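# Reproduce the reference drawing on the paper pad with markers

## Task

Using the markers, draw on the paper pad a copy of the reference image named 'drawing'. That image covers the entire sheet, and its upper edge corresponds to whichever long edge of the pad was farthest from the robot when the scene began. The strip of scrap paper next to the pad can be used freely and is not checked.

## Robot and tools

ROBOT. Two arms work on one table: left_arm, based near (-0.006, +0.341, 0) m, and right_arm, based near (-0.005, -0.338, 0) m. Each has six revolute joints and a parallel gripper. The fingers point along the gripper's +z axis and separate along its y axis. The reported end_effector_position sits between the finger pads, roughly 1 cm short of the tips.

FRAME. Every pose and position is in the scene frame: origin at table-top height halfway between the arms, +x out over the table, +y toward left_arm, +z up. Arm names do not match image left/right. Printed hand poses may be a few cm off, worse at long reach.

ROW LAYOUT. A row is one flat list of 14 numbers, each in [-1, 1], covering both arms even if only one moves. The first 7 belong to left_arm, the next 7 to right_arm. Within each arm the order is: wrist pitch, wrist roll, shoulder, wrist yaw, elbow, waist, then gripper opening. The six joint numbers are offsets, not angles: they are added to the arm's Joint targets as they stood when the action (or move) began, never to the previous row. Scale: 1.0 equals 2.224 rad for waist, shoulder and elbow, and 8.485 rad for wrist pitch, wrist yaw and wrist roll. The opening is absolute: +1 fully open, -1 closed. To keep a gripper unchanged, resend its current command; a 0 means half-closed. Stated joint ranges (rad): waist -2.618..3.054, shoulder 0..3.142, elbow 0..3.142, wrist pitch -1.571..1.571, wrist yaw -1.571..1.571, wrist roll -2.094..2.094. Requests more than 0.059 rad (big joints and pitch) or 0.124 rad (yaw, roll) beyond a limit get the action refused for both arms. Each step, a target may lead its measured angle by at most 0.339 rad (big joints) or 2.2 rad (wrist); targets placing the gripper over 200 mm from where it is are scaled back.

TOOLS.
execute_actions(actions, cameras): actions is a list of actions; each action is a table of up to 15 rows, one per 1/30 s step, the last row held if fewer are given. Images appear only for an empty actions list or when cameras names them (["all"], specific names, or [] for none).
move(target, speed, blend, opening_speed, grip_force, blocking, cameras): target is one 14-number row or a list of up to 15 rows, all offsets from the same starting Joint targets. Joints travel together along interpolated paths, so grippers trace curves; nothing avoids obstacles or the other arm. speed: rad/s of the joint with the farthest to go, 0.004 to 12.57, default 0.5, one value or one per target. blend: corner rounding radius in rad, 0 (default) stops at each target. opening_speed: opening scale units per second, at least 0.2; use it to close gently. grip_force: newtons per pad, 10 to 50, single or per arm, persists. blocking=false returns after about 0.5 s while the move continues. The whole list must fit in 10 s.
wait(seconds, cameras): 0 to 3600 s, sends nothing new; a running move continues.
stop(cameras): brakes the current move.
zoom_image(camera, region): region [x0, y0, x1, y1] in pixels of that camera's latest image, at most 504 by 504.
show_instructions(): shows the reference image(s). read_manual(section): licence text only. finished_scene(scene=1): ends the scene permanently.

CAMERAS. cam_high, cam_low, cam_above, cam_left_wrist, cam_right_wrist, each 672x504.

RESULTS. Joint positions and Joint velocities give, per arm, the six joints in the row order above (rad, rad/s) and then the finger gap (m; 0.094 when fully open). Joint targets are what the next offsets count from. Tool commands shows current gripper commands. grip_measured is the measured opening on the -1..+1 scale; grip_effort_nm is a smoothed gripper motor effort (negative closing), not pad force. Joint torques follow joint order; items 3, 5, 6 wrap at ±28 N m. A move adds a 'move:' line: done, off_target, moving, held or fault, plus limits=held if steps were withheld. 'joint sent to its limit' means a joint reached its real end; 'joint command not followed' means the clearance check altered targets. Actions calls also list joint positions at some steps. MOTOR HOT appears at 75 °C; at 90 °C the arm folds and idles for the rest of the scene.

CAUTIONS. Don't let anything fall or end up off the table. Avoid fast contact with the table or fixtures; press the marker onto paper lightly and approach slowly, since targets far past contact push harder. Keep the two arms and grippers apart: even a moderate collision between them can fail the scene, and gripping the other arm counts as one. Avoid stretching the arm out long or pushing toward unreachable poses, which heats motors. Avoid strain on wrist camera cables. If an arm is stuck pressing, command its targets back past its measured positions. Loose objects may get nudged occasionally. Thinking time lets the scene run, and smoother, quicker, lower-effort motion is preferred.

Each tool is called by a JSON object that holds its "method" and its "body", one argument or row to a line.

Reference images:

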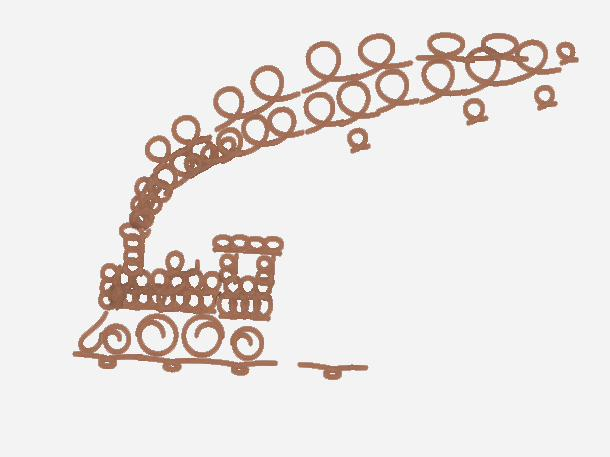

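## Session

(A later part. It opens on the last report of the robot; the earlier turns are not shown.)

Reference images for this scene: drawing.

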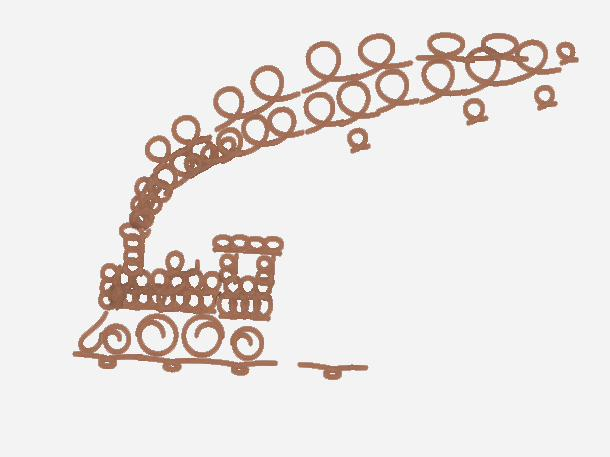

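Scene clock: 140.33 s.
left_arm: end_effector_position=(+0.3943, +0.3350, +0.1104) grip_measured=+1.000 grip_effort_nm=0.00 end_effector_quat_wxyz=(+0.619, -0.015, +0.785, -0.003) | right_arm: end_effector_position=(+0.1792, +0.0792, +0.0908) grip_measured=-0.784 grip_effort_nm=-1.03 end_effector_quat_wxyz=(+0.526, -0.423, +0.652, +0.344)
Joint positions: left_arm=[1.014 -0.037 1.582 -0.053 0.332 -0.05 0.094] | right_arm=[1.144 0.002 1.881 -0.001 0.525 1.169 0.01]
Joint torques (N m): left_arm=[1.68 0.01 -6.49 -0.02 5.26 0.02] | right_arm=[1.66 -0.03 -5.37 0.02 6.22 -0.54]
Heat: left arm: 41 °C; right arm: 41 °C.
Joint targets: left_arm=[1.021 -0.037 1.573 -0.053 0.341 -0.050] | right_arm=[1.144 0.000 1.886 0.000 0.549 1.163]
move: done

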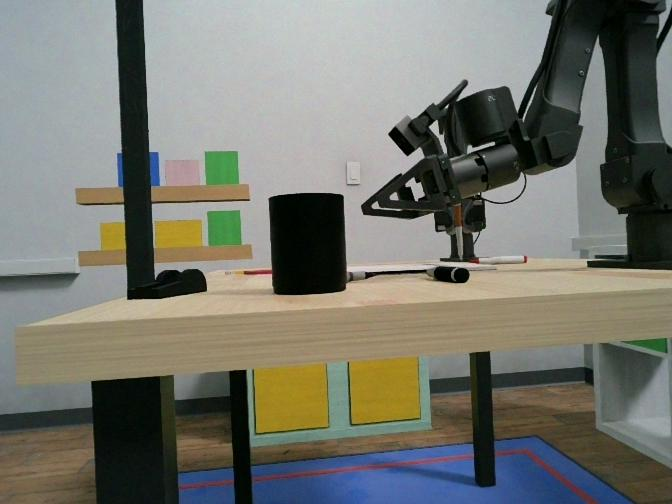

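{"method": "move", "body": {
  "target": [
    [0,0,0,0,0,0,1,0.00707,0,-0.02653,0,-0.0362,0.02338,-0.9],
    [0,0,0,0,0,0,1,0.00707,0,-0.02653,0,-0.0362,0.00922,-0.9],
    [0,0,0,0,0,0,1,-0.00519,0,-0.02653,0,-0.0362,0.00922,-0.9]
  ],
  "speed": [0.1,0.05,0.2]
}}

{"method": "move", "body": {
  "target": [0,0,0,0,0,0,1,0,0,0,0,0,-0.0135,-0.9],
  "speed": 0.03,
  "cameras": ["cam_low"]
}}

{"method": "move", "body": {
  "target": [
    [0,0,0,0,0,0,1,0.015,0,0,0,0,0,-0.9],
    [0,0,0,0,0,0,1,0.02,0,0,0,0,-0.24,-0.9]
  ],
  "speed": [0.3,0.6],
  "cameras": ["cam_above"]
}}

{"method": "zoom_image", "body": {
  "camera": "cam_above",
  "region": [210, 410, 330, 490]
}}

Scene clock: 146.93 s.
left_arm: end_effector_position=(+0.3943, +0.3350, +0.1104) grip_measured=+1.000 grip_effort_nm=0.00 end_effector_quat_wxyz=(+0.619, -0.015, +0.785, -0.003) | right_arm: end_effector_position=(+0.1652, +0.0702, +0.0830) grip_measured=-0.784 grip_effort_nm=-1.03 end_effector_quat_wxyz=(+0.512, -0.436, +0.657, +0.342)
Joint positions: left_arm=[1.014 -0.037 1.582 -0.053 0.332 -0.05 0.094] | right_arm=[1.128 0.002 1.85 -0.001 0.476 1.19 0.01]
Joint torques (N m): left_arm=[1.64 0.01 -6.49 -0.05 5.26 -0.23] | right_arm=[1.41 -0.03 -7.21 0.02 3.36 -0.53]
Heat: left arm: 41 °C; right arm: 41 °C.
Joint targets: left_arm=[1.021 -0.037 1.573 -0.053 0.341 -0.050] | right_arm=[1.100 0.000 1.827 0.000 0.469 1.183]
move: done

Scene clock: 148.23 s.
left_arm: end_effector_position=(+0.3943, +0.3350, +0.1104) grip_measured=+1.000 grip_effort_nm=0.00 end_effector_quat_wxyz=(+0.619, -0.015, +0.785, -0.003) | right_arm: end_effector_position=(+0.1767, +0.0652, +0.0829) grip_measured=-0.784 grip_effort_nm=-1.03 end_effector_quat_wxyz=(+0.516, -0.427, +0.663, +0.334)
Joint positions: left_arm=[1.014 -0.037 1.582 -0.053 0.332 -0.05 0.094] | right_arm=[1.128 0.002 1.85 -0.001 0.476 1.161 0.01]
Joint torques (N m): left_arm=[1.69 0.02 -6.61 -0.05 5.41 -0.03] | right_arm=[1.41 -0.02 -7.2 0.02 3.3 -0.69]
Heat: left arm: 41 °C; right arm: 41 °C.
Joint targets: left_arm=[1.021 -0.037 1.573 -0.053 0.341 -0.050] | right_arm=[1.100 0.000 1.827 0.000 0.469 1.153]
move: done

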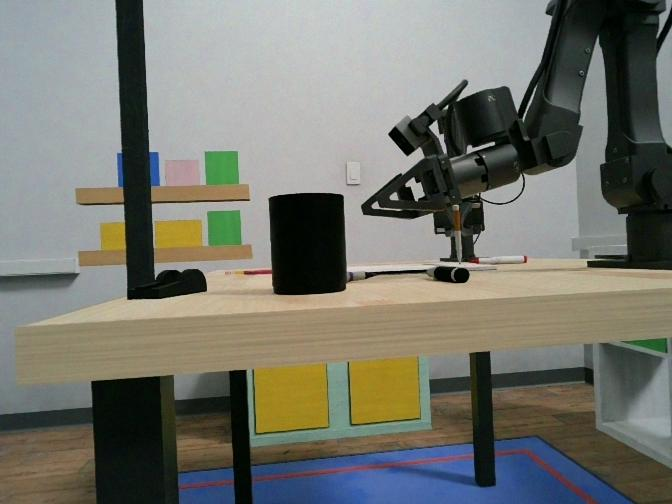

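Scene clock: 150.73 s.
left_arm: end_effector_position=(+0.3943, +0.3350, +0.1104) grip_measured=+1.000 grip_effort_nm=0.00 end_effector_quat_wxyz=(+0.619, -0.015, +0.785, -0.003) | right_arm: end_effector_position=(+0.3637, -0.0839, +0.1105) grip_measured=-0.784 grip_effort_nm=-1.03 end_effector_quat_wxyz=(+0.629, -0.222, +0.719, +0.195)
Joint positions: left_arm=[1.014 -0.037 1.582 -0.053 0.332 -0.05 0.094] | right_arm=[1.24 0.002 1.85 0.002 0.476 0.619 0.01]
Joint torques (N m): left_arm=[1.69 0.02 -6.42 -0.06 5.24 -0.12] | right_arm=[1.94 -0.03 -7.19 -0.03 3.29 0.01]
Heat: left arm: 41 °C; right arm: 41 °C.
Joint targets: left_arm=[1.021 -0.037 1.573 -0.053 0.341 -0.050] | right_arm=[1.270 0.000 1.827 0.000 0.469 0.620]
move: done

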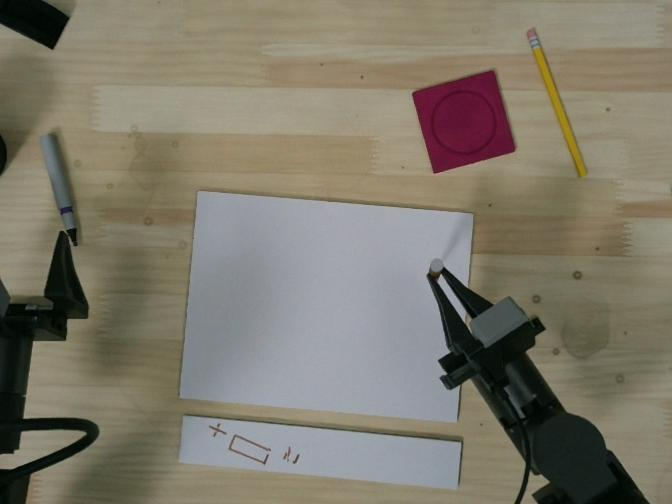

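Scaled by 4.200 from the camera's image (finer frame: 960x720).

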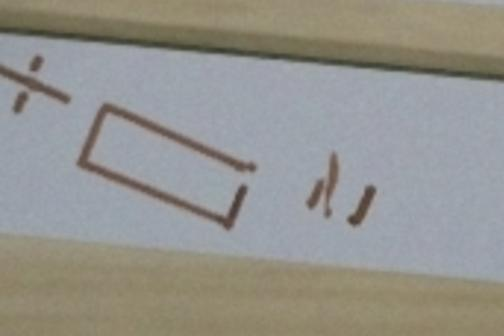

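{"method": "move", "body": {
  "target": [
    [0,0,0,0,0,0,1,-0.0078,0,-0.0134,0,-0.0185,0.2675,-0.9],
    [0,0,0,0,0,0,1,-0.0078,0,-0.0134,0,-0.0185,0.252,-0.9],
    [0,0,0,0,0,0,1,-0.0166,0,-0.0134,0,-0.0185,0.252,-0.9]
  ],
  "speed": [0.5,0.05,0.2],
  "cameras": ["cam_right_wrist", "cam_low"]
}}

{"method": "zoom_image", "body": {
  "camera": "cam_right_wrist",
  "region": [296, 210, 386, 300]
}}

{"method": "zoom_image", "body": {
  "camera": "cam_low",
  "region": [430, 195, 500, 275]
}}

{"method": "move", "body": {
  "target": [0,0,0,0,0,0,1,0,0,0,0,0,-0.018,-0.9],
  "speed": 0.03,
  "cameras": ["cam_right_wrist", "cam_low"]
}}

{"method": "zoom_image", "body": {
  "camera": "cam_right_wrist",
  "region": [296, 210, 386, 300]
}}

{"method": "zoom_image", "body": {
  "camera": "cam_low",
  "region": [430, 195, 500, 275]
}}

Scene clock: 155.63 s.
left_arm: end_effector_position=(+0.3943, +0.3350, +0.1104) grip_measured=+1.000 grip_effort_nm=0.00 end_effector_quat_wxyz=(+0.619, -0.015, +0.785, -0.003) | right_arm: end_effector_position=(+0.1627, +0.0601, +0.0834) grip_measured=-0.784 grip_effort_nm=-1.03 end_effector_quat_wxyz=(+0.512, -0.435, +0.658, +0.340)
Joint positions: left_arm=[1.014 -0.037 1.582 -0.053 0.332 -0.05 0.094] | right_arm=[1.142 0.002 1.822 -0.001 0.435 1.186 0.01]
Joint torques (N m): left_arm=[1.68 0.02 -6.43 -0.06 5.38 -0.02] | right_arm=[1.52 -0.03 -7.19 0.01 3.29 -0.54]
Heat: left arm: 41 °C; right arm: 41 °C.
Joint targets: left_arm=[1.021 -0.037 1.573 -0.053 0.341 -0.050] | right_arm=[1.129 0.000 1.798 0.000 0.427 1.180]
move: done
Images, in order (width x height): cam_low 672x504, cam_right_wrist 672x504.

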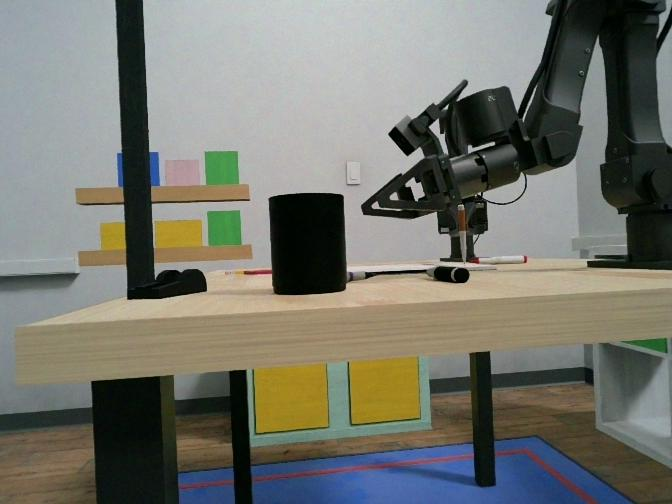

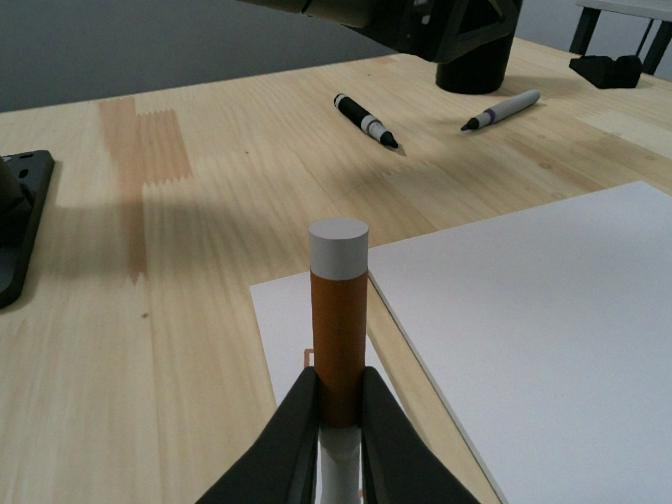

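Scaled by 5.600 from the camera's image (finer frame: 960x720).

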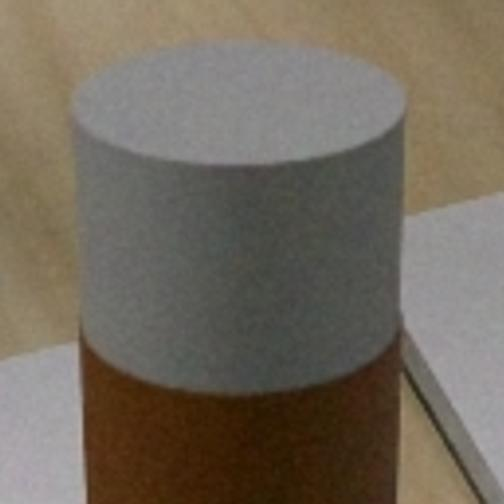

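Scaled by 6.300 from the camera's image (finer frame: 960x720).

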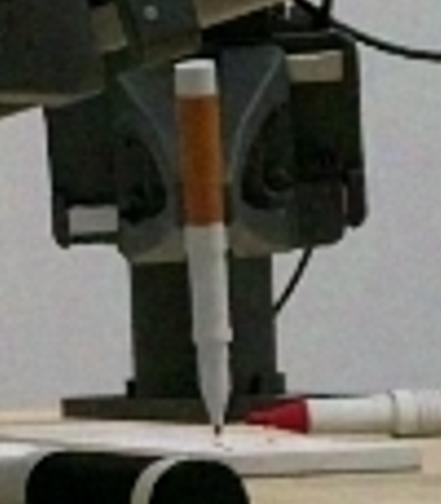

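Scene clock: 157.27 s.
left_arm: end_effector_position=(+0.3943, +0.3350, +0.1104) grip_measured=+1.000 grip_effort_nm=0.00 end_effector_quat_wxyz=(+0.619, -0.015, +0.785, -0.003) | right_arm: end_effector_position=(+0.1781, +0.0533, +0.0833) grip_measured=-0.784 grip_effort_nm=-1.03 end_effector_quat_wxyz=(+0.519, -0.422, +0.666, +0.330)
Joint positions: left_arm=[1.014 -0.037 1.582 -0.053 0.332 -0.05 0.094] | right_arm=[1.142 0.002 1.822 -0.001 0.435 1.147 0.01]
Joint torques (N m): left_arm=[1.63 0.02 -6.46 -0.04 5.38 -0.05] | right_arm=[1.54 -0.03 -7.13 0.01 3.22 -0.62]
Heat: left arm: 41 °C; right arm: 41 °C.
Joint targets: left_arm=[1.021 -0.037 1.573 -0.053 0.341 -0.050] | right_arm=[1.129 0.000 1.798 0.000 0.427 1.140]
move: done
Images, in order (width x height): cam_low 672x504, cam_right_wrist 672x504.

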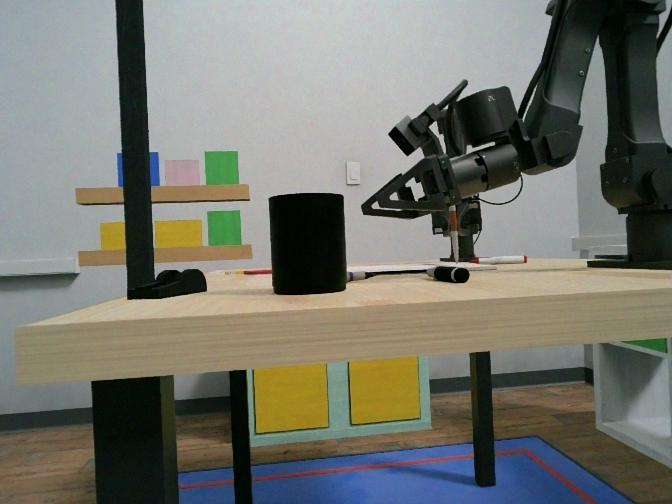

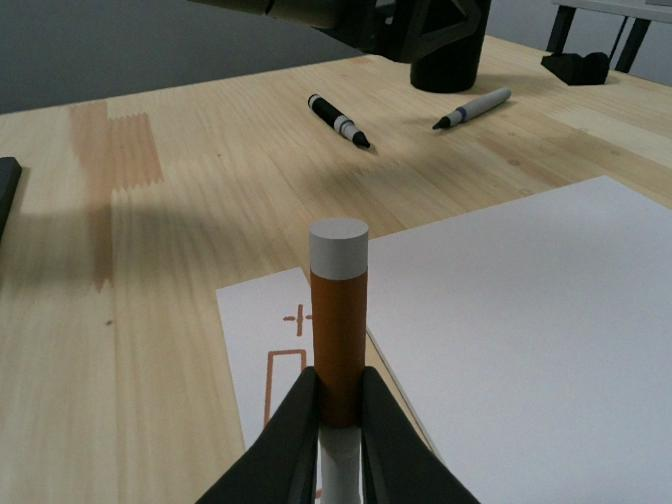

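Scaled by 5.600 from the camera's image (finer frame: 960x720).

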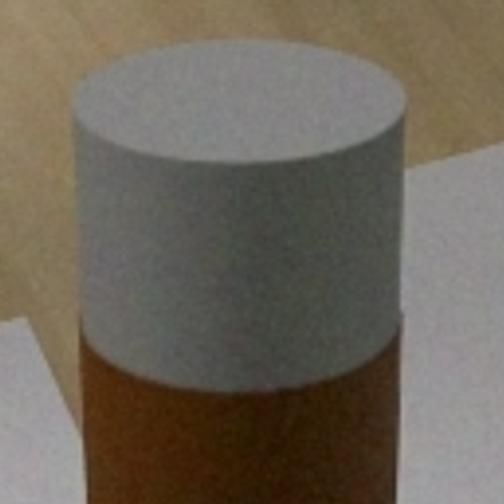

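Scaled by 6.300 from the camera's image (finer frame: 960x720).

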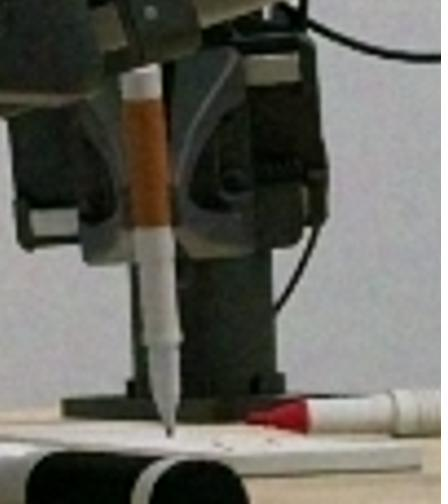

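{"method": "move", "body": {
  "target": [
    [0,0,0,0,0,0,1,0.015,0,0,0,0,0,-0.9],
    [0,0,0,0,0,0,1,0.02,0,0,0,0,-0.24,-0.9]
  ],
  "speed": [0.3,0.6],
  "cameras": ["cam_above"]
}}

{"method": "zoom_image", "body": {
  "camera": "cam_above",
  "region": [210, 410, 330, 490]
}}

Scene clock: 160.43 s.
left_arm: end_effector_position=(+0.3943, +0.3350, +0.1104) grip_measured=+1.000 grip_effort_nm=0.00 end_effector_quat_wxyz=(+0.619, -0.015, +0.785, -0.003) | right_arm: end_effector_position=(+0.3585, -0.0937, +0.1146) grip_measured=-0.784 grip_effort_nm=-1.03 end_effector_quat_wxyz=(+0.635, -0.217, +0.716, +0.193)
Joint positions: left_arm=[1.014 -0.037 1.582 -0.053 0.332 -0.05 0.094] | right_arm=[1.269 0.002 1.822 0.002 0.435 0.607 0.01]
Joint torques (N m): left_arm=[1.68 0.07 -6.56 -0.05 5.27 -0.02] | right_arm=[1.95 -0.03 -7.15 -0.02 3.23 -0.13]
Heat: left arm: 41 °C; right arm: 42 °C.
Joint targets: left_arm=[1.021 -0.037 1.573 -0.053 0.341 -0.050] | right_arm=[1.299 0.000 1.798 0.000 0.427 0.606]
move: done

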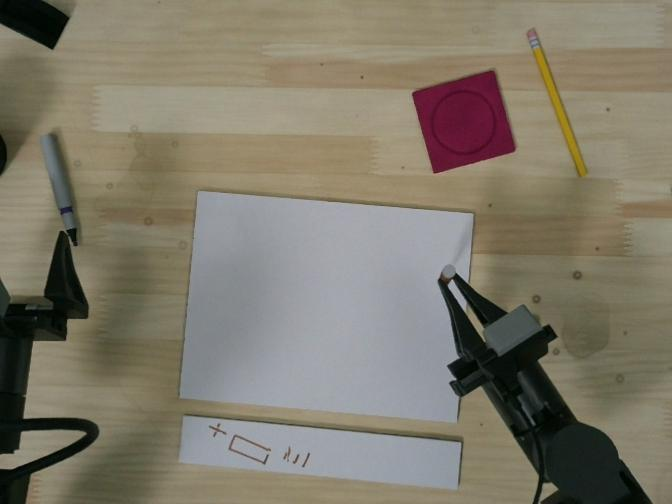

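Scaled by 4.200 from the camera's image (finer frame: 960x720).

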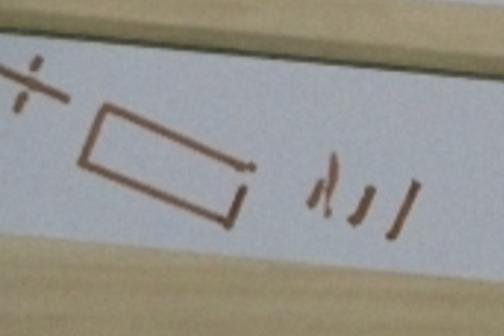

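{"method": "move", "body": {
  "target": [
    [0,0,0,0,0,0,1,-0.0058,0,-0.013,0,-0.0175,0.268,-0.9],
    [0,0,0,0,0,0,1,-0.0058,0,-0.013,0,-0.0175,0.255,-0.9],
    [0,0,0,0,0,0,1,-0.0168,0,-0.013,0,-0.0175,0.255,-0.9],
    [0,0,0,0,0,0,1,-0.0168,0,-0.013,0,-0.0175,0.235,-0.9]
  ],
  "speed": [0.5,0.05,0.2,0.03],
  "cameras": ["cam_above"]
}}

{"method": "zoom_image", "body": {
  "camera": "cam_above",
  "region": [230, 430, 330, 504]
}}

{"method": "move", "body": {
  "target": [
    [0,0,0,0,0,0,1,0.006,0,0,0,0,0,-0.9],
    [0,0,0,0,0,0,1,0.006,0,0,0,0,0.02,-0.9],
    [0,0,0,0,0,0,1,0.006,0,0,0,0,0,-0.9]
  ],
  "speed": [0.2,0.05,0.03],
  "cameras": ["cam_above"]
}}

{"method": "zoom_image", "body": {
  "camera": "cam_above",
  "region": [230, 430, 330, 504]
}}

Scene clock: 169.60 s.
left_arm: end_effector_position=(+0.3943, +0.3350, +0.1104) grip_measured=+1.000 grip_effort_nm=0.00 end_effector_quat_wxyz=(+0.619, -0.015, +0.785, -0.003) | right_arm: end_effector_position=(+0.1788, +0.0426, +0.0844) grip_measured=-0.784 grip_effort_nm=-1.03 end_effector_quat_wxyz=(+0.522, -0.418, +0.668, +0.328)
Joint positions: left_arm=[1.014 -0.037 1.582 -0.053 0.332 -0.05 0.094] | right_arm=[1.156 0.002 1.796 -0.001 0.396 1.135 0.01]
Joint torques (N m): left_arm=[1.67 0.06 -6.42 -0.04 5.29 -0.13] | right_arm=[1.65 -0.03 -7.04 0.01 3.17 -0.55]
Heat: left arm: 42 °C; right arm: 42 °C.
Joint targets: left_arm=[1.021 -0.037 1.573 -0.053 0.341 -0.050] | right_arm=[1.156 0.000 1.769 0.000 0.389 1.129]
move: done

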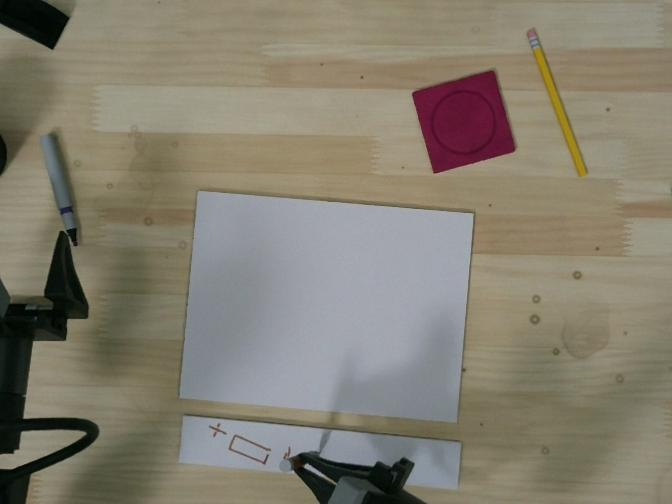

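Scaled by 5.040 from the camera's image (finer frame: 960x720).

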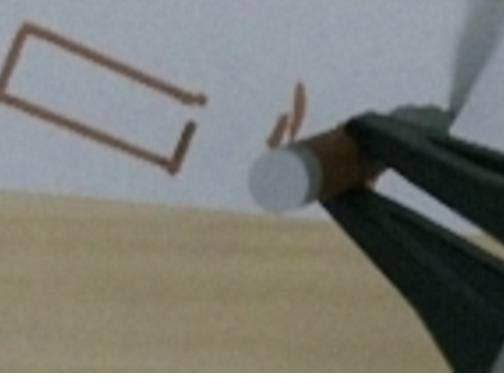

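Scene clock: 173.37 s.
left_arm: end_effector_position=(+0.3943, +0.3350, +0.1104) grip_measured=+1.000 grip_effort_nm=0.00 end_effector_quat_wxyz=(+0.619, -0.015, +0.785, -0.003) | right_arm: end_effector_position=(+0.1793, +0.0437, +0.0896) grip_measured=-0.784 grip_effort_nm=-1.03 end_effector_quat_wxyz=(+0.529, -0.414, +0.662, +0.332)
Joint positions: left_arm=[1.014 -0.037 1.582 -0.053 0.332 -0.05 0.094] | right_arm=[1.178 0.002 1.796 -0.001 0.396 1.135 0.01]
Joint torques (N m): left_arm=[1.68 0.04 -6.45 -0.05 5.27 0.05] | right_arm=[1.93 -0.03 -7.04 0.01 3.17 -0.55]
Heat: left arm: 42 °C; right arm: 42 °C.
Joint targets: left_arm=[1.021 -0.037 1.573 -0.053 0.341 -0.050] | right_arm=[1.207 0.000 1.769 0.000 0.389 1.129]
move: done

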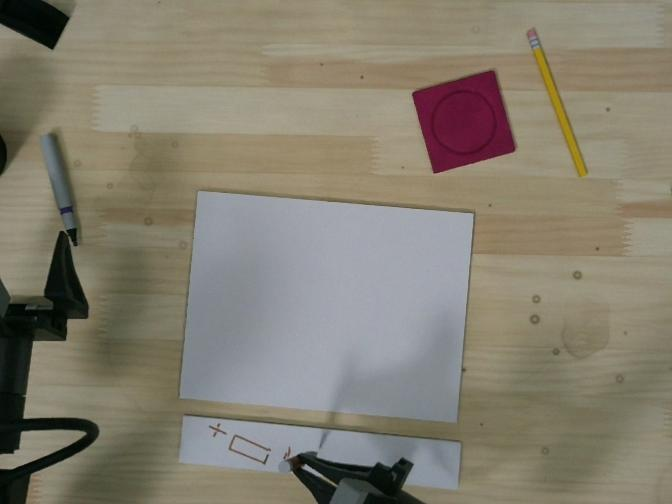

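Scaled by 5.040 from the camera's image (finer frame: 960x720).

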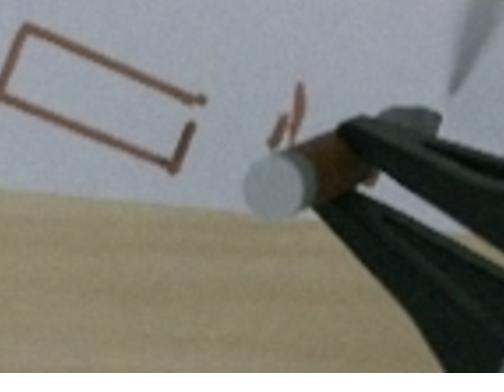

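{"method": "move", "body": {
  "target": [
    [0,0,0,0,0,0,1,0.00601,0,-0.02428,0,-0.03597,-0.02203,-0.9],
    [0,0,0,0,0,0,1,0.00601,0,0.00854,0,-0.00337,-0.00553,-0.9],
    [0,0,0,0,0,0,1,-0.00577,0,0.00854,0,-0.00337,-0.00553,-0.9]
  ],
  "speed": [0.15,0.06,0.2]
}}

Scene clock: 178.70 s.
left_arm: end_effector_position=(+0.3943, +0.3350, +0.1104) grip_measured=+1.000 grip_effort_nm=0.00 end_effector_quat_wxyz=(+0.619, -0.015, +0.785, -0.003) | right_arm: end_effector_position=(+0.1842, +0.0302, +0.0827) grip_measured=-0.784 grip_effort_nm=-1.03 end_effector_quat_wxyz=(+0.526, -0.409, +0.673, +0.321)
Joint positions: left_arm=[1.014 -0.037 1.582 -0.053 0.332 -0.05 0.094] | right_arm=[1.178 0.002 1.783 -0.001 0.361 1.11 0.01]
Joint torques (N m): left_arm=[1.67 0.02 -6.49 -0.04 5.3 -0.1] | right_arm=[1.49 -0.02 -4.52 0.01 5.53 0.54]
Heat: left arm: 42 °C; right arm: 42 °C.
Joint targets: left_arm=[1.021 -0.037 1.573 -0.053 0.341 -0.050] | right_arm=[1.158 0.000 1.788 0.000 0.381 1.117]
move: done

{"method": "move", "body": {
  "target": [
    [0,0,0,0,0,0,1,0,0,0.00649,0,0.00745,0.00165,-0.9],
    [0,0,0,0,0,0,1,0,0,0.01057,0,0.01224,0.00491,-0.9],
    [0,0,0,0,0,0,1,0,0,0.01207,0,0.01399,0.00937,-0.9],
    [0,0,0,0,0,0,1,0,0,-0.00563,0,-0.00396,0.01383,-0.9],
    [0,0,0,0,0,0,1,0,0,-0.00971,0,-0.00875,0.01709,-0.9],
    [0,0,0,0,0,0,1,0,0,-0.0153,0,-0.0153,0.01829,-0.9],
    [0,0,0,0,0,0,1,0,0,-0.02089,0,-0.02185,0.01034,-0.9],
    [0,0,0,0,0,0,1,0,0,-0.02497,0,-0.02664,0.00708,-0.9],
    [0,0,0,0,0,0,1,0,0,-0.02647,0,-0.02839,0.00262,-0.9],
    [0,0,0,0,0,0,1,0,0,-0.00877,0,-0.01044,-0.00184,-0.9],
    [0,0,0,0,0,0,1,0,0,-0.00469,0,-0.00565,-0.0051,-0.9],
    [0,0,0,0,0,0,1,0,0,0.0009,0,0.0009,-0.0063,-0.9]
  ],
  "speed": [0.05,0.05,0.05,0.12,0.05,0.05,0.05,0.05,0.05,0.12,0.05,0.05],
  "blend": [0.003,0.003,0.003,0.003,0.003,0.003,0.003,0.003,0.003,0.003,0.003,0]
}}

{"method": "move", "body": {
  "target": [
    [0,0,0,0,0,0,1,0.015,0,0,0,0,0,-0.9],
    [0,0,0,0,0,0,1,0.02,0,0,0,0,-0.22,-0.9]
  ],
  "speed": [0.3,0.6],
  "cameras": ["cam_above"]
}}

{"method": "zoom_image", "body": {
  "camera": "cam_above",
  "region": [260, 420, 360, 490]
}}

Scene clock: 182.77 s.
left_arm: end_effector_position=(+0.3943, +0.3350, +0.1104) grip_measured=+1.000 grip_effort_nm=0.00 end_effector_quat_wxyz=(+0.619, -0.015, +0.785, -0.003) | right_arm: end_effector_position=(+0.1846, +0.0303, +0.0826) grip_measured=-0.784 grip_effort_nm=-1.03 end_effector_quat_wxyz=(+0.525, -0.409, +0.674, +0.320)
Joint positions: left_arm=[1.014 -0.037 1.582 -0.053 0.332 -0.05 0.094] | right_arm=[1.173 0.002 1.781 -0.001 0.362 1.109 0.01]
Joint torques (N m): left_arm=[1.65 0.02 -6.37 -0.02 5.23 -0.02] | right_arm=[1.53 -0.03 -4.18 0.01 5.6 -0.62]
Heat: left arm: 42 °C; right arm: 42 °C.
Joint targets: left_arm=[1.021 -0.037 1.573 -0.053 0.341 -0.050] | right_arm=[1.158 0.000 1.790 0.000 0.383 1.102]
move: done

Scene clock: 185.20 s.
left_arm: end_effector_position=(+0.3943, +0.3350, +0.1104) grip_measured=+1.000 grip_effort_nm=0.00 end_effector_quat_wxyz=(+0.619, -0.015, +0.785, -0.003) | right_arm: end_effector_position=(+0.3420, -0.1013, +0.1117) grip_measured=-0.784 grip_effort_nm=-1.03 end_effector_quat_wxyz=(+0.632, -0.219, +0.717, +0.195)
Joint positions: left_arm=[1.014 -0.037 1.582 -0.053 0.332 -0.05 0.094] | right_arm=[1.298 0.002 1.785 0.003 0.362 0.615 0.01]
Joint torques (N m): left_arm=[1.68 0.05 -6.39 -0.07 5.26 -0.17] | right_arm=[1.95 -0.03 -4.52 -0.03 5.57 -0.14]
Heat: left arm: 42 °C; right arm: 42 °C.
Joint targets: left_arm=[1.021 -0.037 1.573 -0.053 0.341 -0.050] | right_arm=[1.328 0.000 1.790 0.000 0.383 0.613]
move: done

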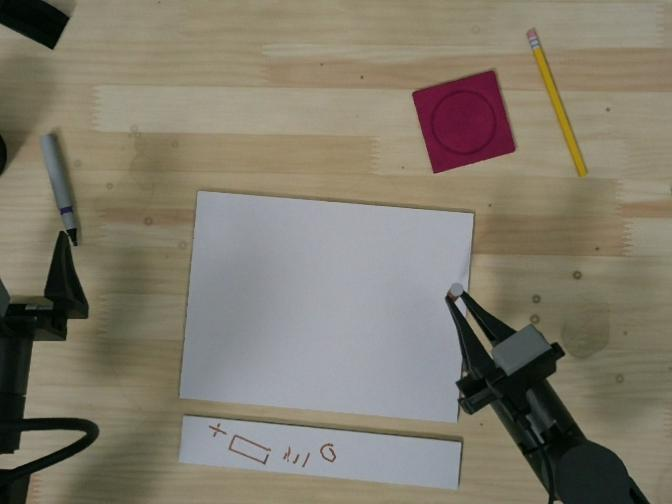

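Scaled by 5.040 from the camera's image (finer frame: 960x720).

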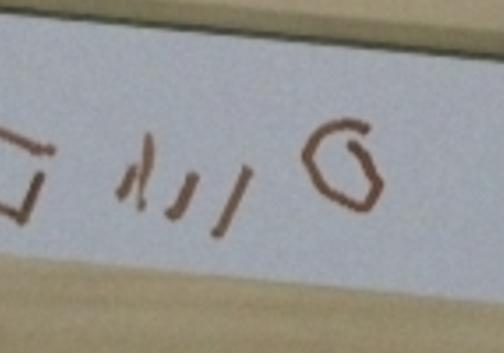

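{"method": "move", "body": {
  "target": [
    [0,0,0,0,0,0,1,-0.00919,0,0,0,0,0.23246,-0.9],
    [0,0,0,0,0,0,1,-0.00919,0,0,0,0,0.21605,-0.9],
    [0,0,0,0,0,0,1,-0.02098,0,0,0,0,0.21605,-0.9]
  ],
  "speed": [0.5,0.05,0.2],
  "cameras": ["cam_above"]
}}

{"method": "zoom_image", "body": {
  "camera": "cam_above",
  "region": [170, 400, 290, 480]
}}

{"method": "move", "body": {
  "target": [0,0,0,0,0,0,1,0,0,0,0,0,-0.018,-0.9],
  "speed": 0.03,
  "cameras": ["cam_above"]
}}

{"method": "zoom_image", "body": {
  "camera": "cam_above",
  "region": [170, 400, 290, 480]
}}

Scene clock: 191.67 s.
left_arm: end_effector_position=(+0.3943, +0.3350, +0.1104) grip_measured=+1.000 grip_effort_nm=0.00 end_effector_quat_wxyz=(+0.619, -0.015, +0.785, -0.003) | right_arm: end_effector_position=(+0.1885, +0.0290, +0.0826) grip_measured=-0.784 grip_effort_nm=-1.03 end_effector_quat_wxyz=(+0.527, -0.406, +0.675, +0.318)
Joint positions: left_arm=[1.014 -0.037 1.582 -0.053 0.332 -0.05 0.094] | right_arm=[1.177 0.002 1.785 0 0.364 1.1 0.01]
Joint torques (N m): left_arm=[1.68 0.05 -6.46 -0.06 5.09 0.1] | right_arm=[1.43 -0.02 -4.52 0.01 5.41 -0.54]
Heat: left arm: 42 °C; right arm: 42 °C.
Joint targets: left_arm=[1.021 -0.037 1.573 -0.053 0.341 -0.050] | right_arm=[1.150 0.000 1.790 0.000 0.383 1.094]
move: done

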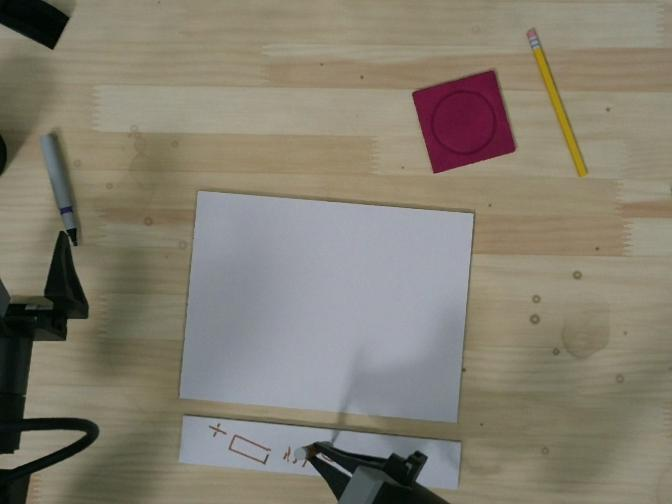

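Scaled by 4.200 from the camera's image (finer frame: 960x720).

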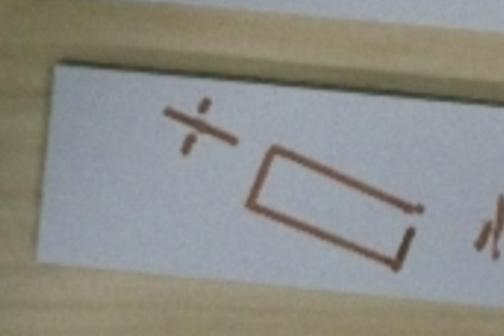

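Scene clock: 193.30 s.
left_arm: end_effector_position=(+0.3943, +0.3350, +0.1104) grip_measured=+1.000 grip_effort_nm=0.00 end_effector_quat_wxyz=(+0.619, -0.015, +0.785, -0.003) | right_arm: end_effector_position=(+0.2024, +0.0214, +0.0826) grip_measured=-0.784 grip_effort_nm=-1.03 end_effector_quat_wxyz=(+0.533, -0.393, +0.683, +0.308)
Joint positions: left_arm=[1.014 -0.037 1.582 -0.053 0.332 -0.05 0.094] | right_arm=[1.177 0.002 1.785 0 0.364 1.062 0.01]
Joint torques (N m): left_arm=[1.64 0.03 -6.43 -0.03 5.24 -0.05] | right_arm=[1.42 -0.02 -4.52 0.01 5.38 -0.69]
Heat: left arm: 42 °C; right arm: 42 °C.
Joint targets: left_arm=[1.021 -0.037 1.573 -0.053 0.341 -0.050] | right_arm=[1.150 0.000 1.790 0.000 0.383 1.054]
move: done

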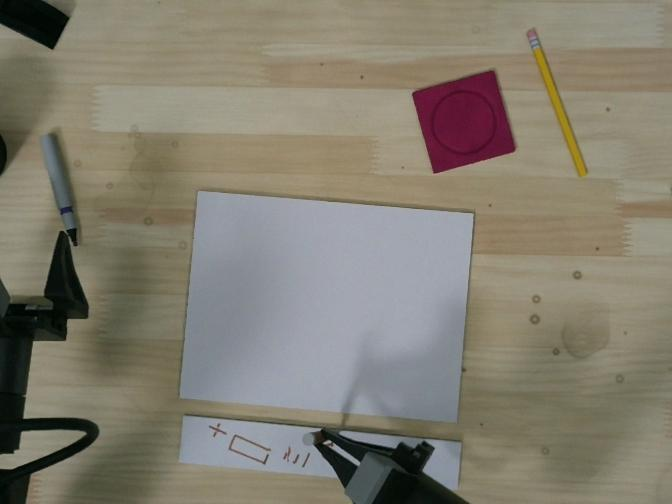

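Scaled by 4.200 from the camera's image (finer frame: 960x720).

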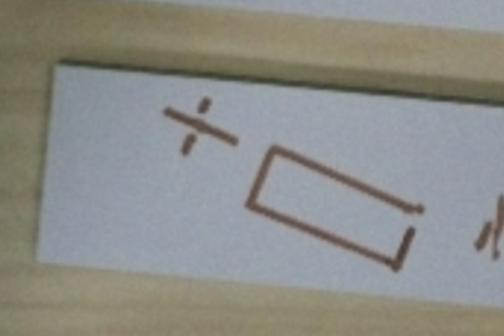

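{"method": "move", "body": {
  "target": [
    [0,0,0,0,0,0,1,0.015,0,0,0,0,0,-0.9],
    [0,0,0,0,0,0,1,0.02,0,0,0,0,-0.2,-0.9]
  ],
  "speed": [0.3,0.6],
  "cameras": ["cam_above"]
}}

{"method": "zoom_image", "body": {
  "camera": "cam_above",
  "region": [280, 410, 370, 480]
}}

Scene clock: 196.07 s.
left_arm: end_effector_position=(+0.3943, +0.3350, +0.1104) grip_measured=+1.000 grip_effort_nm=0.00 end_effector_quat_wxyz=(+0.619, -0.015, +0.785, -0.003) | right_arm: end_effector_position=(+0.3433, -0.1027, +0.1104) grip_measured=-0.784 grip_effort_nm=-1.03 end_effector_quat_wxyz=(+0.630, -0.218, +0.720, +0.192)
Joint positions: left_arm=[1.014 -0.037 1.582 -0.053 0.332 -0.05 0.094] | right_arm=[1.289 0.002 1.785 0.003 0.364 0.61 0.01]
Joint torques (N m): left_arm=[1.64 0.03 -6.5 -0.06 5.26 0.02] | right_arm=[1.94 -0.03 -4.52 -0.03 5.38 -0.14]
Heat: left arm: 42 °C; right arm: 42 °C.
Joint targets: left_arm=[1.021 -0.037 1.573 -0.053 0.341 -0.050] | right_arm=[1.320 0.000 1.790 0.000 0.383 0.609]
move: done

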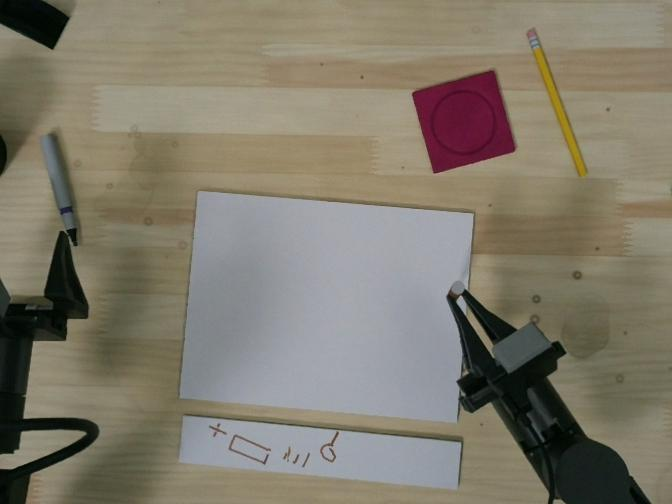

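Scaled by 5.600 from the camera's image (finer frame: 960x720).

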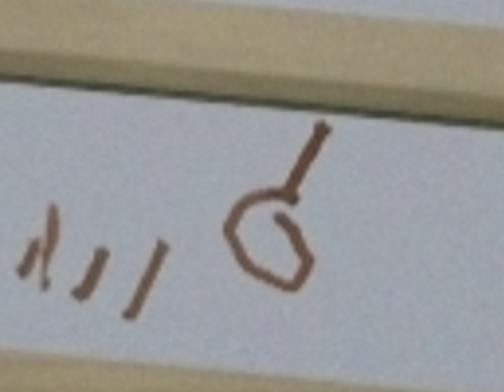

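{"method": "zoom_image", "body": {
  "camera": "cam_above",
  "region": [310, 425, 350, 470]
}}

{"method": "zoom_image", "body": {
  "camera": "cam_above",
  "region": [270, 435, 320, 475]
}}

Scaled by 11.200 from the camera's image (finer frame: 960x720).

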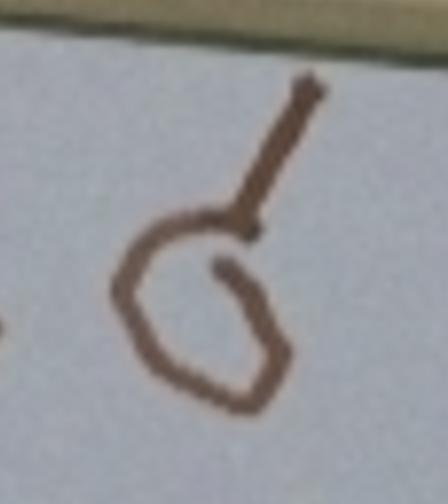

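Scaled by 10.080 from the camera's image (finer frame: 960x720).

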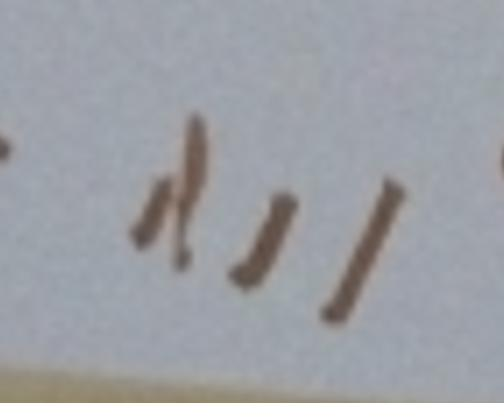

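{"method": "move", "body": {
  "target": [
    [0,0,0,0,0,0,1,-0.03948,0,0.14658,0,0.27001,0.25225,-0.9],
    [0,0,0,0,0,0,1,-0.03948,0,0.16021,0,0.288,0.27518,-0.9],
    [0,0,0,0,0,0,1,-0.05245,0,0.16021,0,0.288,0.27518,-0.9]
  ],
  "speed": [0.5,0.05,0.2]
}}

{"method": "move", "body": {
  "target": [
    [0,0,0,0,0,0,1,0,0,0.00609,0,0.008,0.00132,-0.9],
    [0,0,0,0,0,0,1,0,0,0.00989,0,0.01321,0.00371,-0.9],
    [0,0,0,0,0,0,1,0,0,0.01128,0,0.01511,0.00697,-0.9],
    [0,0,0,0,0,0,1,0,0,-0.009,0,-0.00388,0.01023,-0.9],
    [0,0,0,0,0,0,1,0,0,-0.0128,0,-0.00909,0.01262,-0.9],
    [0,0,0,0,0,0,1,0,0,-0.01799,0,-0.01619,0.01349,-0.9],
    [0,0,0,0,0,0,1,0,0,-0.02318,0,-0.02329,0.0016,-0.9],
    [0,0,0,0,0,0,1,0,0,-0.02698,0,-0.0285,-0.00079,-0.9],
    [0,0,0,0,0,0,1,0,0,-0.02837,0,-0.0304,-0.00405,-0.9],
    [0,0,0,0,0,0,1,0,0,-0.00809,0,-0.01141,-0.00731,-0.9],
    [0,0,0,0,0,0,1,0,0,-0.00429,0,-0.0062,-0.0097,-0.9],
    [0,0,0,0,0,0,1,0,0,0.0009,0,0.0009,-0.01057,-0.9]
  ],
  "speed": [0.05,0.05,0.05,0.12,0.05,0.05,0.08,0.05,0.05,0.12,0.05,0.05],
  "blend": [0.003,0.003,0.003,0.003,0.003,0.003,0.003,0.003,0.003,0.003,0.003,0]
}}

{"method": "move", "body": {
  "target": [
    [0,0,0,0,0,0,1,0.015,0,0,0,0,0,-0.9],
    [0,0,0,0,0,0,1,0.02,0,0,0,0,-0.27,-0.9]
  ],
  "speed": [0.3,0.6],
  "cameras": ["cam_above"]
}}

{"method": "zoom_image", "body": {
  "camera": "cam_above",
  "region": [175, 410, 235, 470]
}}

Scene clock: 207.17 s.
left_arm: end_effector_position=(+0.3943, +0.3350, +0.1104) grip_measured=+1.000 grip_effort_nm=0.00 end_effector_quat_wxyz=(+0.619, -0.015, +0.785, -0.003) | right_arm: end_effector_position=(+0.1986, +0.1861, +0.0847) grip_measured=-0.784 grip_effort_nm=-1.03 end_effector_quat_wxyz=(+0.510, -0.443, +0.649, +0.350)
Joint positions: left_arm=[1.014 -0.037 1.582 -0.053 0.332 -0.05 0.094] | right_arm=[0.903 0.002 2.139 -0.001 1 1.215 0.01]
Joint torques (N m): left_arm=[1.67 0.04 -6.34 -0.02 5.26 -0.16] | right_arm=[1.38 -0.03 -7.9 0.02 7.21 0.5]
Heat: left arm: 42 °C; right arm: 42 °C.
Joint targets: left_arm=[1.021 -0.037 1.573 -0.053 0.341 -0.050] | right_arm=[0.875 0.000 2.146 0.000 1.024 1.221]
move: done

Scene clock: 210.73 s.
left_arm: end_effector_position=(+0.3943, +0.3350, +0.1104) grip_measured=+1.000 grip_effort_nm=0.00 end_effector_quat_wxyz=(+0.619, -0.015, +0.785, -0.003) | right_arm: end_effector_position=(+0.2032, +0.1821, +0.0787) grip_measured=-0.784 grip_effort_nm=-1.03 end_effector_quat_wxyz=(+0.505, -0.443, +0.657, +0.342)
Joint positions: left_arm=[1.014 -0.037 1.582 -0.053 0.332 -0.05 0.094] | right_arm=[0.882 0.002 2.139 -0.001 0.996 1.204 0.01]
Joint torques (N m): left_arm=[1.69 0.04 -6.61 -0.04 5.15 -0.06] | right_arm=[1.59 -0.02 -7.69 0.01 7.72 -0.59]
Heat: left arm: 42 °C; right arm: 42 °C.
Joint targets: left_arm=[1.021 -0.037 1.573 -0.053 0.341 -0.050] | right_arm=[0.875 0.000 2.148 0.000 1.026 1.197]
move: done

Scene clock: 213.47 s.
left_arm: end_effector_position=(+0.3943, +0.3350, +0.1104) grip_measured=+1.000 grip_effort_nm=0.00 end_effector_quat_wxyz=(+0.619, -0.015, +0.785, -0.003) | right_arm: end_effector_position=(+0.4710, -0.0303, +0.1094) grip_measured=-0.784 grip_effort_nm=-1.03 end_effector_quat_wxyz=(+0.633, -0.211, +0.722, +0.185)
Joint positions: left_arm=[1.014 -0.037 1.582 -0.053 0.332 -0.05 0.094] | right_arm=[1.015 0.002 2.142 0.005 0.996 0.591 0.01]
Joint torques (N m): left_arm=[1.67 0.02 -6.49 -0.01 5.35 -0.1] | right_arm=[1.94 -0.02 -7.97 -0.05 7.72 0.5]
Heat: left arm: 42 °C; right arm: 42 °C.
Joint targets: left_arm=[1.021 -0.037 1.573 -0.053 0.341 -0.050] | right_arm=[1.044 0.000 2.148 0.000 1.026 0.597]
move: done

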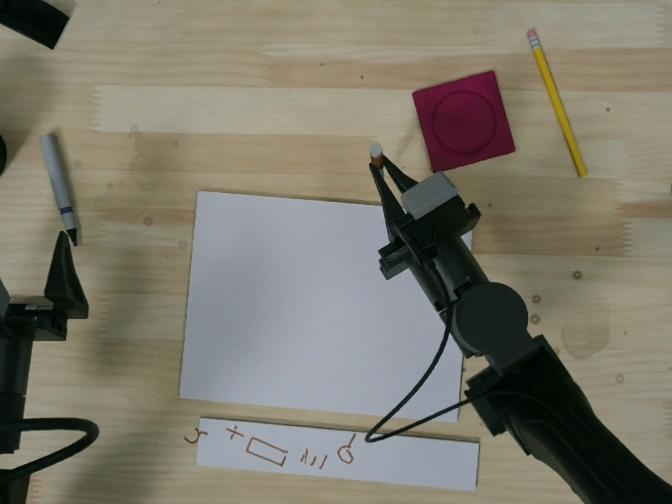

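Scaled by 8.400 from the camera's image (finer frame: 960x720).

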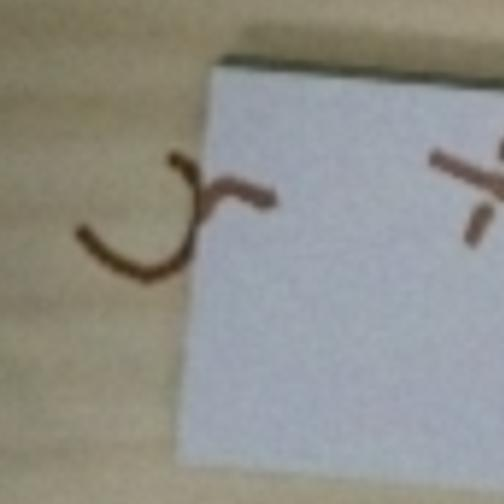

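{"method": "show_instructions", "body": {

}}

Reference images for this scene: drawing.

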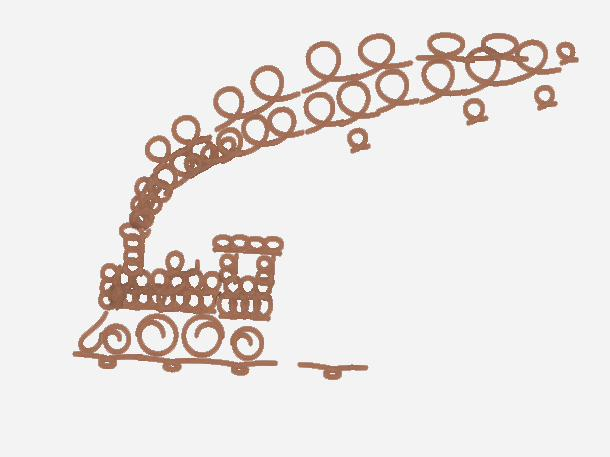

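{"method": "move", "body": {
  "target": [
    [0,0,0,0,0,0,1,0.00483,0,-0.09363,0,-0.13783,0.05586,-0.9],
    [0,0,0,0,0,0,1,0.00483,0,-0.05628,0,-0.09524,0.06688,-0.9]
  ],
  "speed": [0.3,0.05],
  "cameras": ["cam_low", "cam_above"]
}}

{"method": "zoom_image", "body": {
  "camera": "cam_low",
  "region": [340, 180, 480, 290]
}}

Scene clock: 225.33 s.
left_arm: end_effector_position=(+0.3943, +0.3350, +0.1104) grip_measured=+1.000 grip_effort_nm=0.00 end_effector_quat_wxyz=(+0.619, -0.015, +0.785, -0.003) | right_arm: end_effector_position=(+0.3839, +0.0048, +0.1021) grip_measured=-0.784 grip_effort_nm=-1.03 end_effector_quat_wxyz=(+0.602, -0.269, +0.717, +0.226)
Joint positions: left_arm=[1.014 -0.037 1.582 -0.053 0.332 -0.05 0.094] | right_arm=[1.058 0.002 2.017 0.005 0.784 0.739 0.01]
Joint torques (N m): left_arm=[1.66 0.04 -6.57 -0.05 5.44 -0.05] | right_arm=[1.91 -0.02 -6.78 -0.05 7.32 0.54]
Heat: left arm: 43 °C; right arm: 43 °C.
Joint targets: left_arm=[1.021 -0.037 1.573 -0.053 0.341 -0.050] | right_arm=[1.085 0.000 2.023 0.000 0.814 0.745]
move: done

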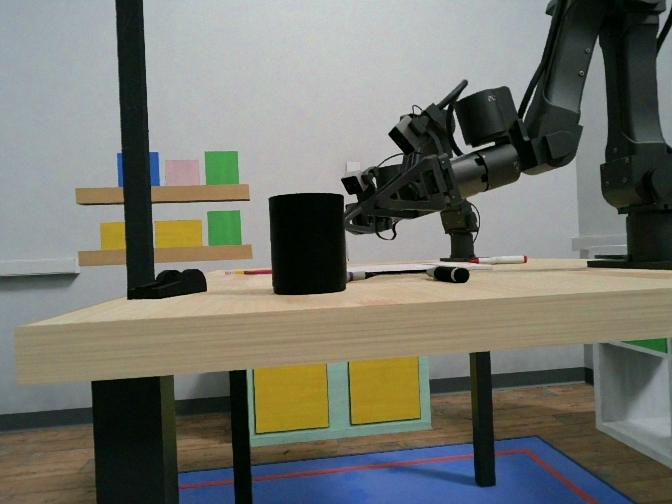

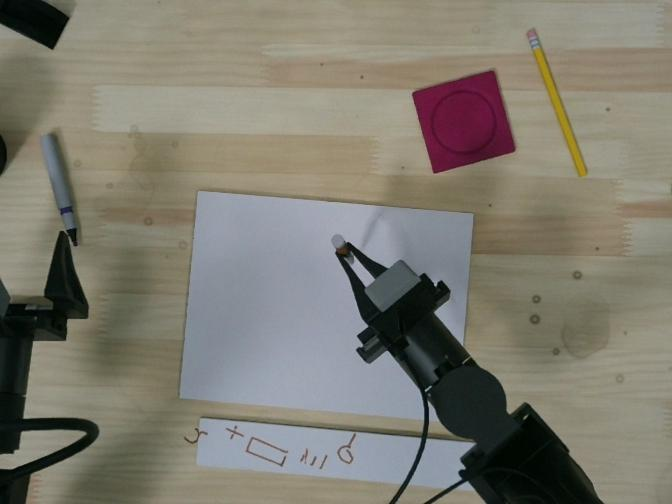

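Scaled by 3.600 from the camera's image (finer frame: 960x720).

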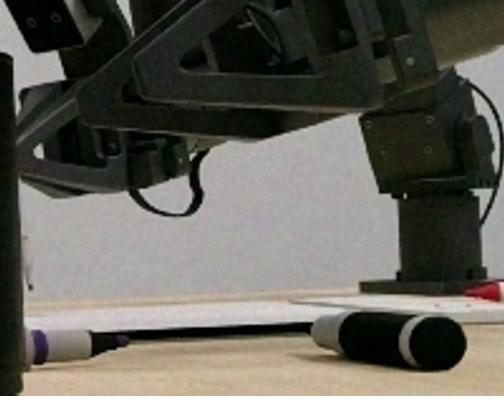

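{"method": "move", "body": {
  "target": [0,0,0,0,0,0,1,-0.01061,0,0,0,0,0,-0.9],
  "speed": 0.15
}}

Scene clock: 228.30 s.
left_arm: end_effector_position=(+0.3943, +0.3350, +0.1104) grip_measured=+1.000 grip_effort_nm=0.00 end_effector_quat_wxyz=(+0.619, -0.015, +0.785, -0.003) | right_arm: end_effector_position=(+0.3815, +0.0026, +0.0868) grip_measured=-0.784 grip_effort_nm=-1.03 end_effector_quat_wxyz=(+0.579, -0.276, +0.736, +0.217)
Joint positions: left_arm=[1.014 -0.037 1.582 -0.053 0.332 -0.05 0.094] | right_arm=[0.996 0.002 2.017 0.005 0.784 0.739 0.01]
Joint torques (N m): left_arm=[1.64 0.03 -6.52 -0.06 5.07 -0.06] | right_arm=[1.66 -0.02 -6.76 -0.05 7.31 0.54]
Heat: left arm: 43 °C; right arm: 44 °C.
Joint targets: left_arm=[1.021 -0.037 1.573 -0.053 0.341 -0.050] | right_arm=[0.995 0.000 2.023 0.000 0.814 0.745]
move: done

{"method": "move", "body": {
  "target": [0,0,0,0,0,0,1,-0.00236,0,0,0,0,0,-0.9],
  "speed": 0.1
}}

Scene clock: 229.00 s.
left_arm: end_effector_position=(+0.3943, +0.3350, +0.1104) grip_measured=+1.000 grip_effort_nm=0.00 end_effector_quat_wxyz=(+0.619, -0.015, +0.785, -0.003) | right_arm: end_effector_position=(+0.3811, +0.0023, +0.0845) grip_measured=-0.784 grip_effort_nm=-1.03 end_effector_quat_wxyz=(+0.576, -0.277, +0.738, +0.216)
Joint positions: left_arm=[1.014 -0.037 1.582 -0.053 0.332 -0.05 0.094] | right_arm=[0.987 0.002 2.017 0.005 0.784 0.739 0.01]
Joint torques (N m): left_arm=[1.68 0.04 -6.56 -0.06 5.22 -0.05] | right_arm=[1.58 -0.02 -6.76 -0.05 7.32 0.54]
Heat: left arm: 43 °C; right arm: 44 °C.
Joint targets: left_arm=[1.021 -0.037 1.573 -0.053 0.341 -0.050] | right_arm=[0.975 0.000 2.023 0.000 0.814 0.745]
move: done


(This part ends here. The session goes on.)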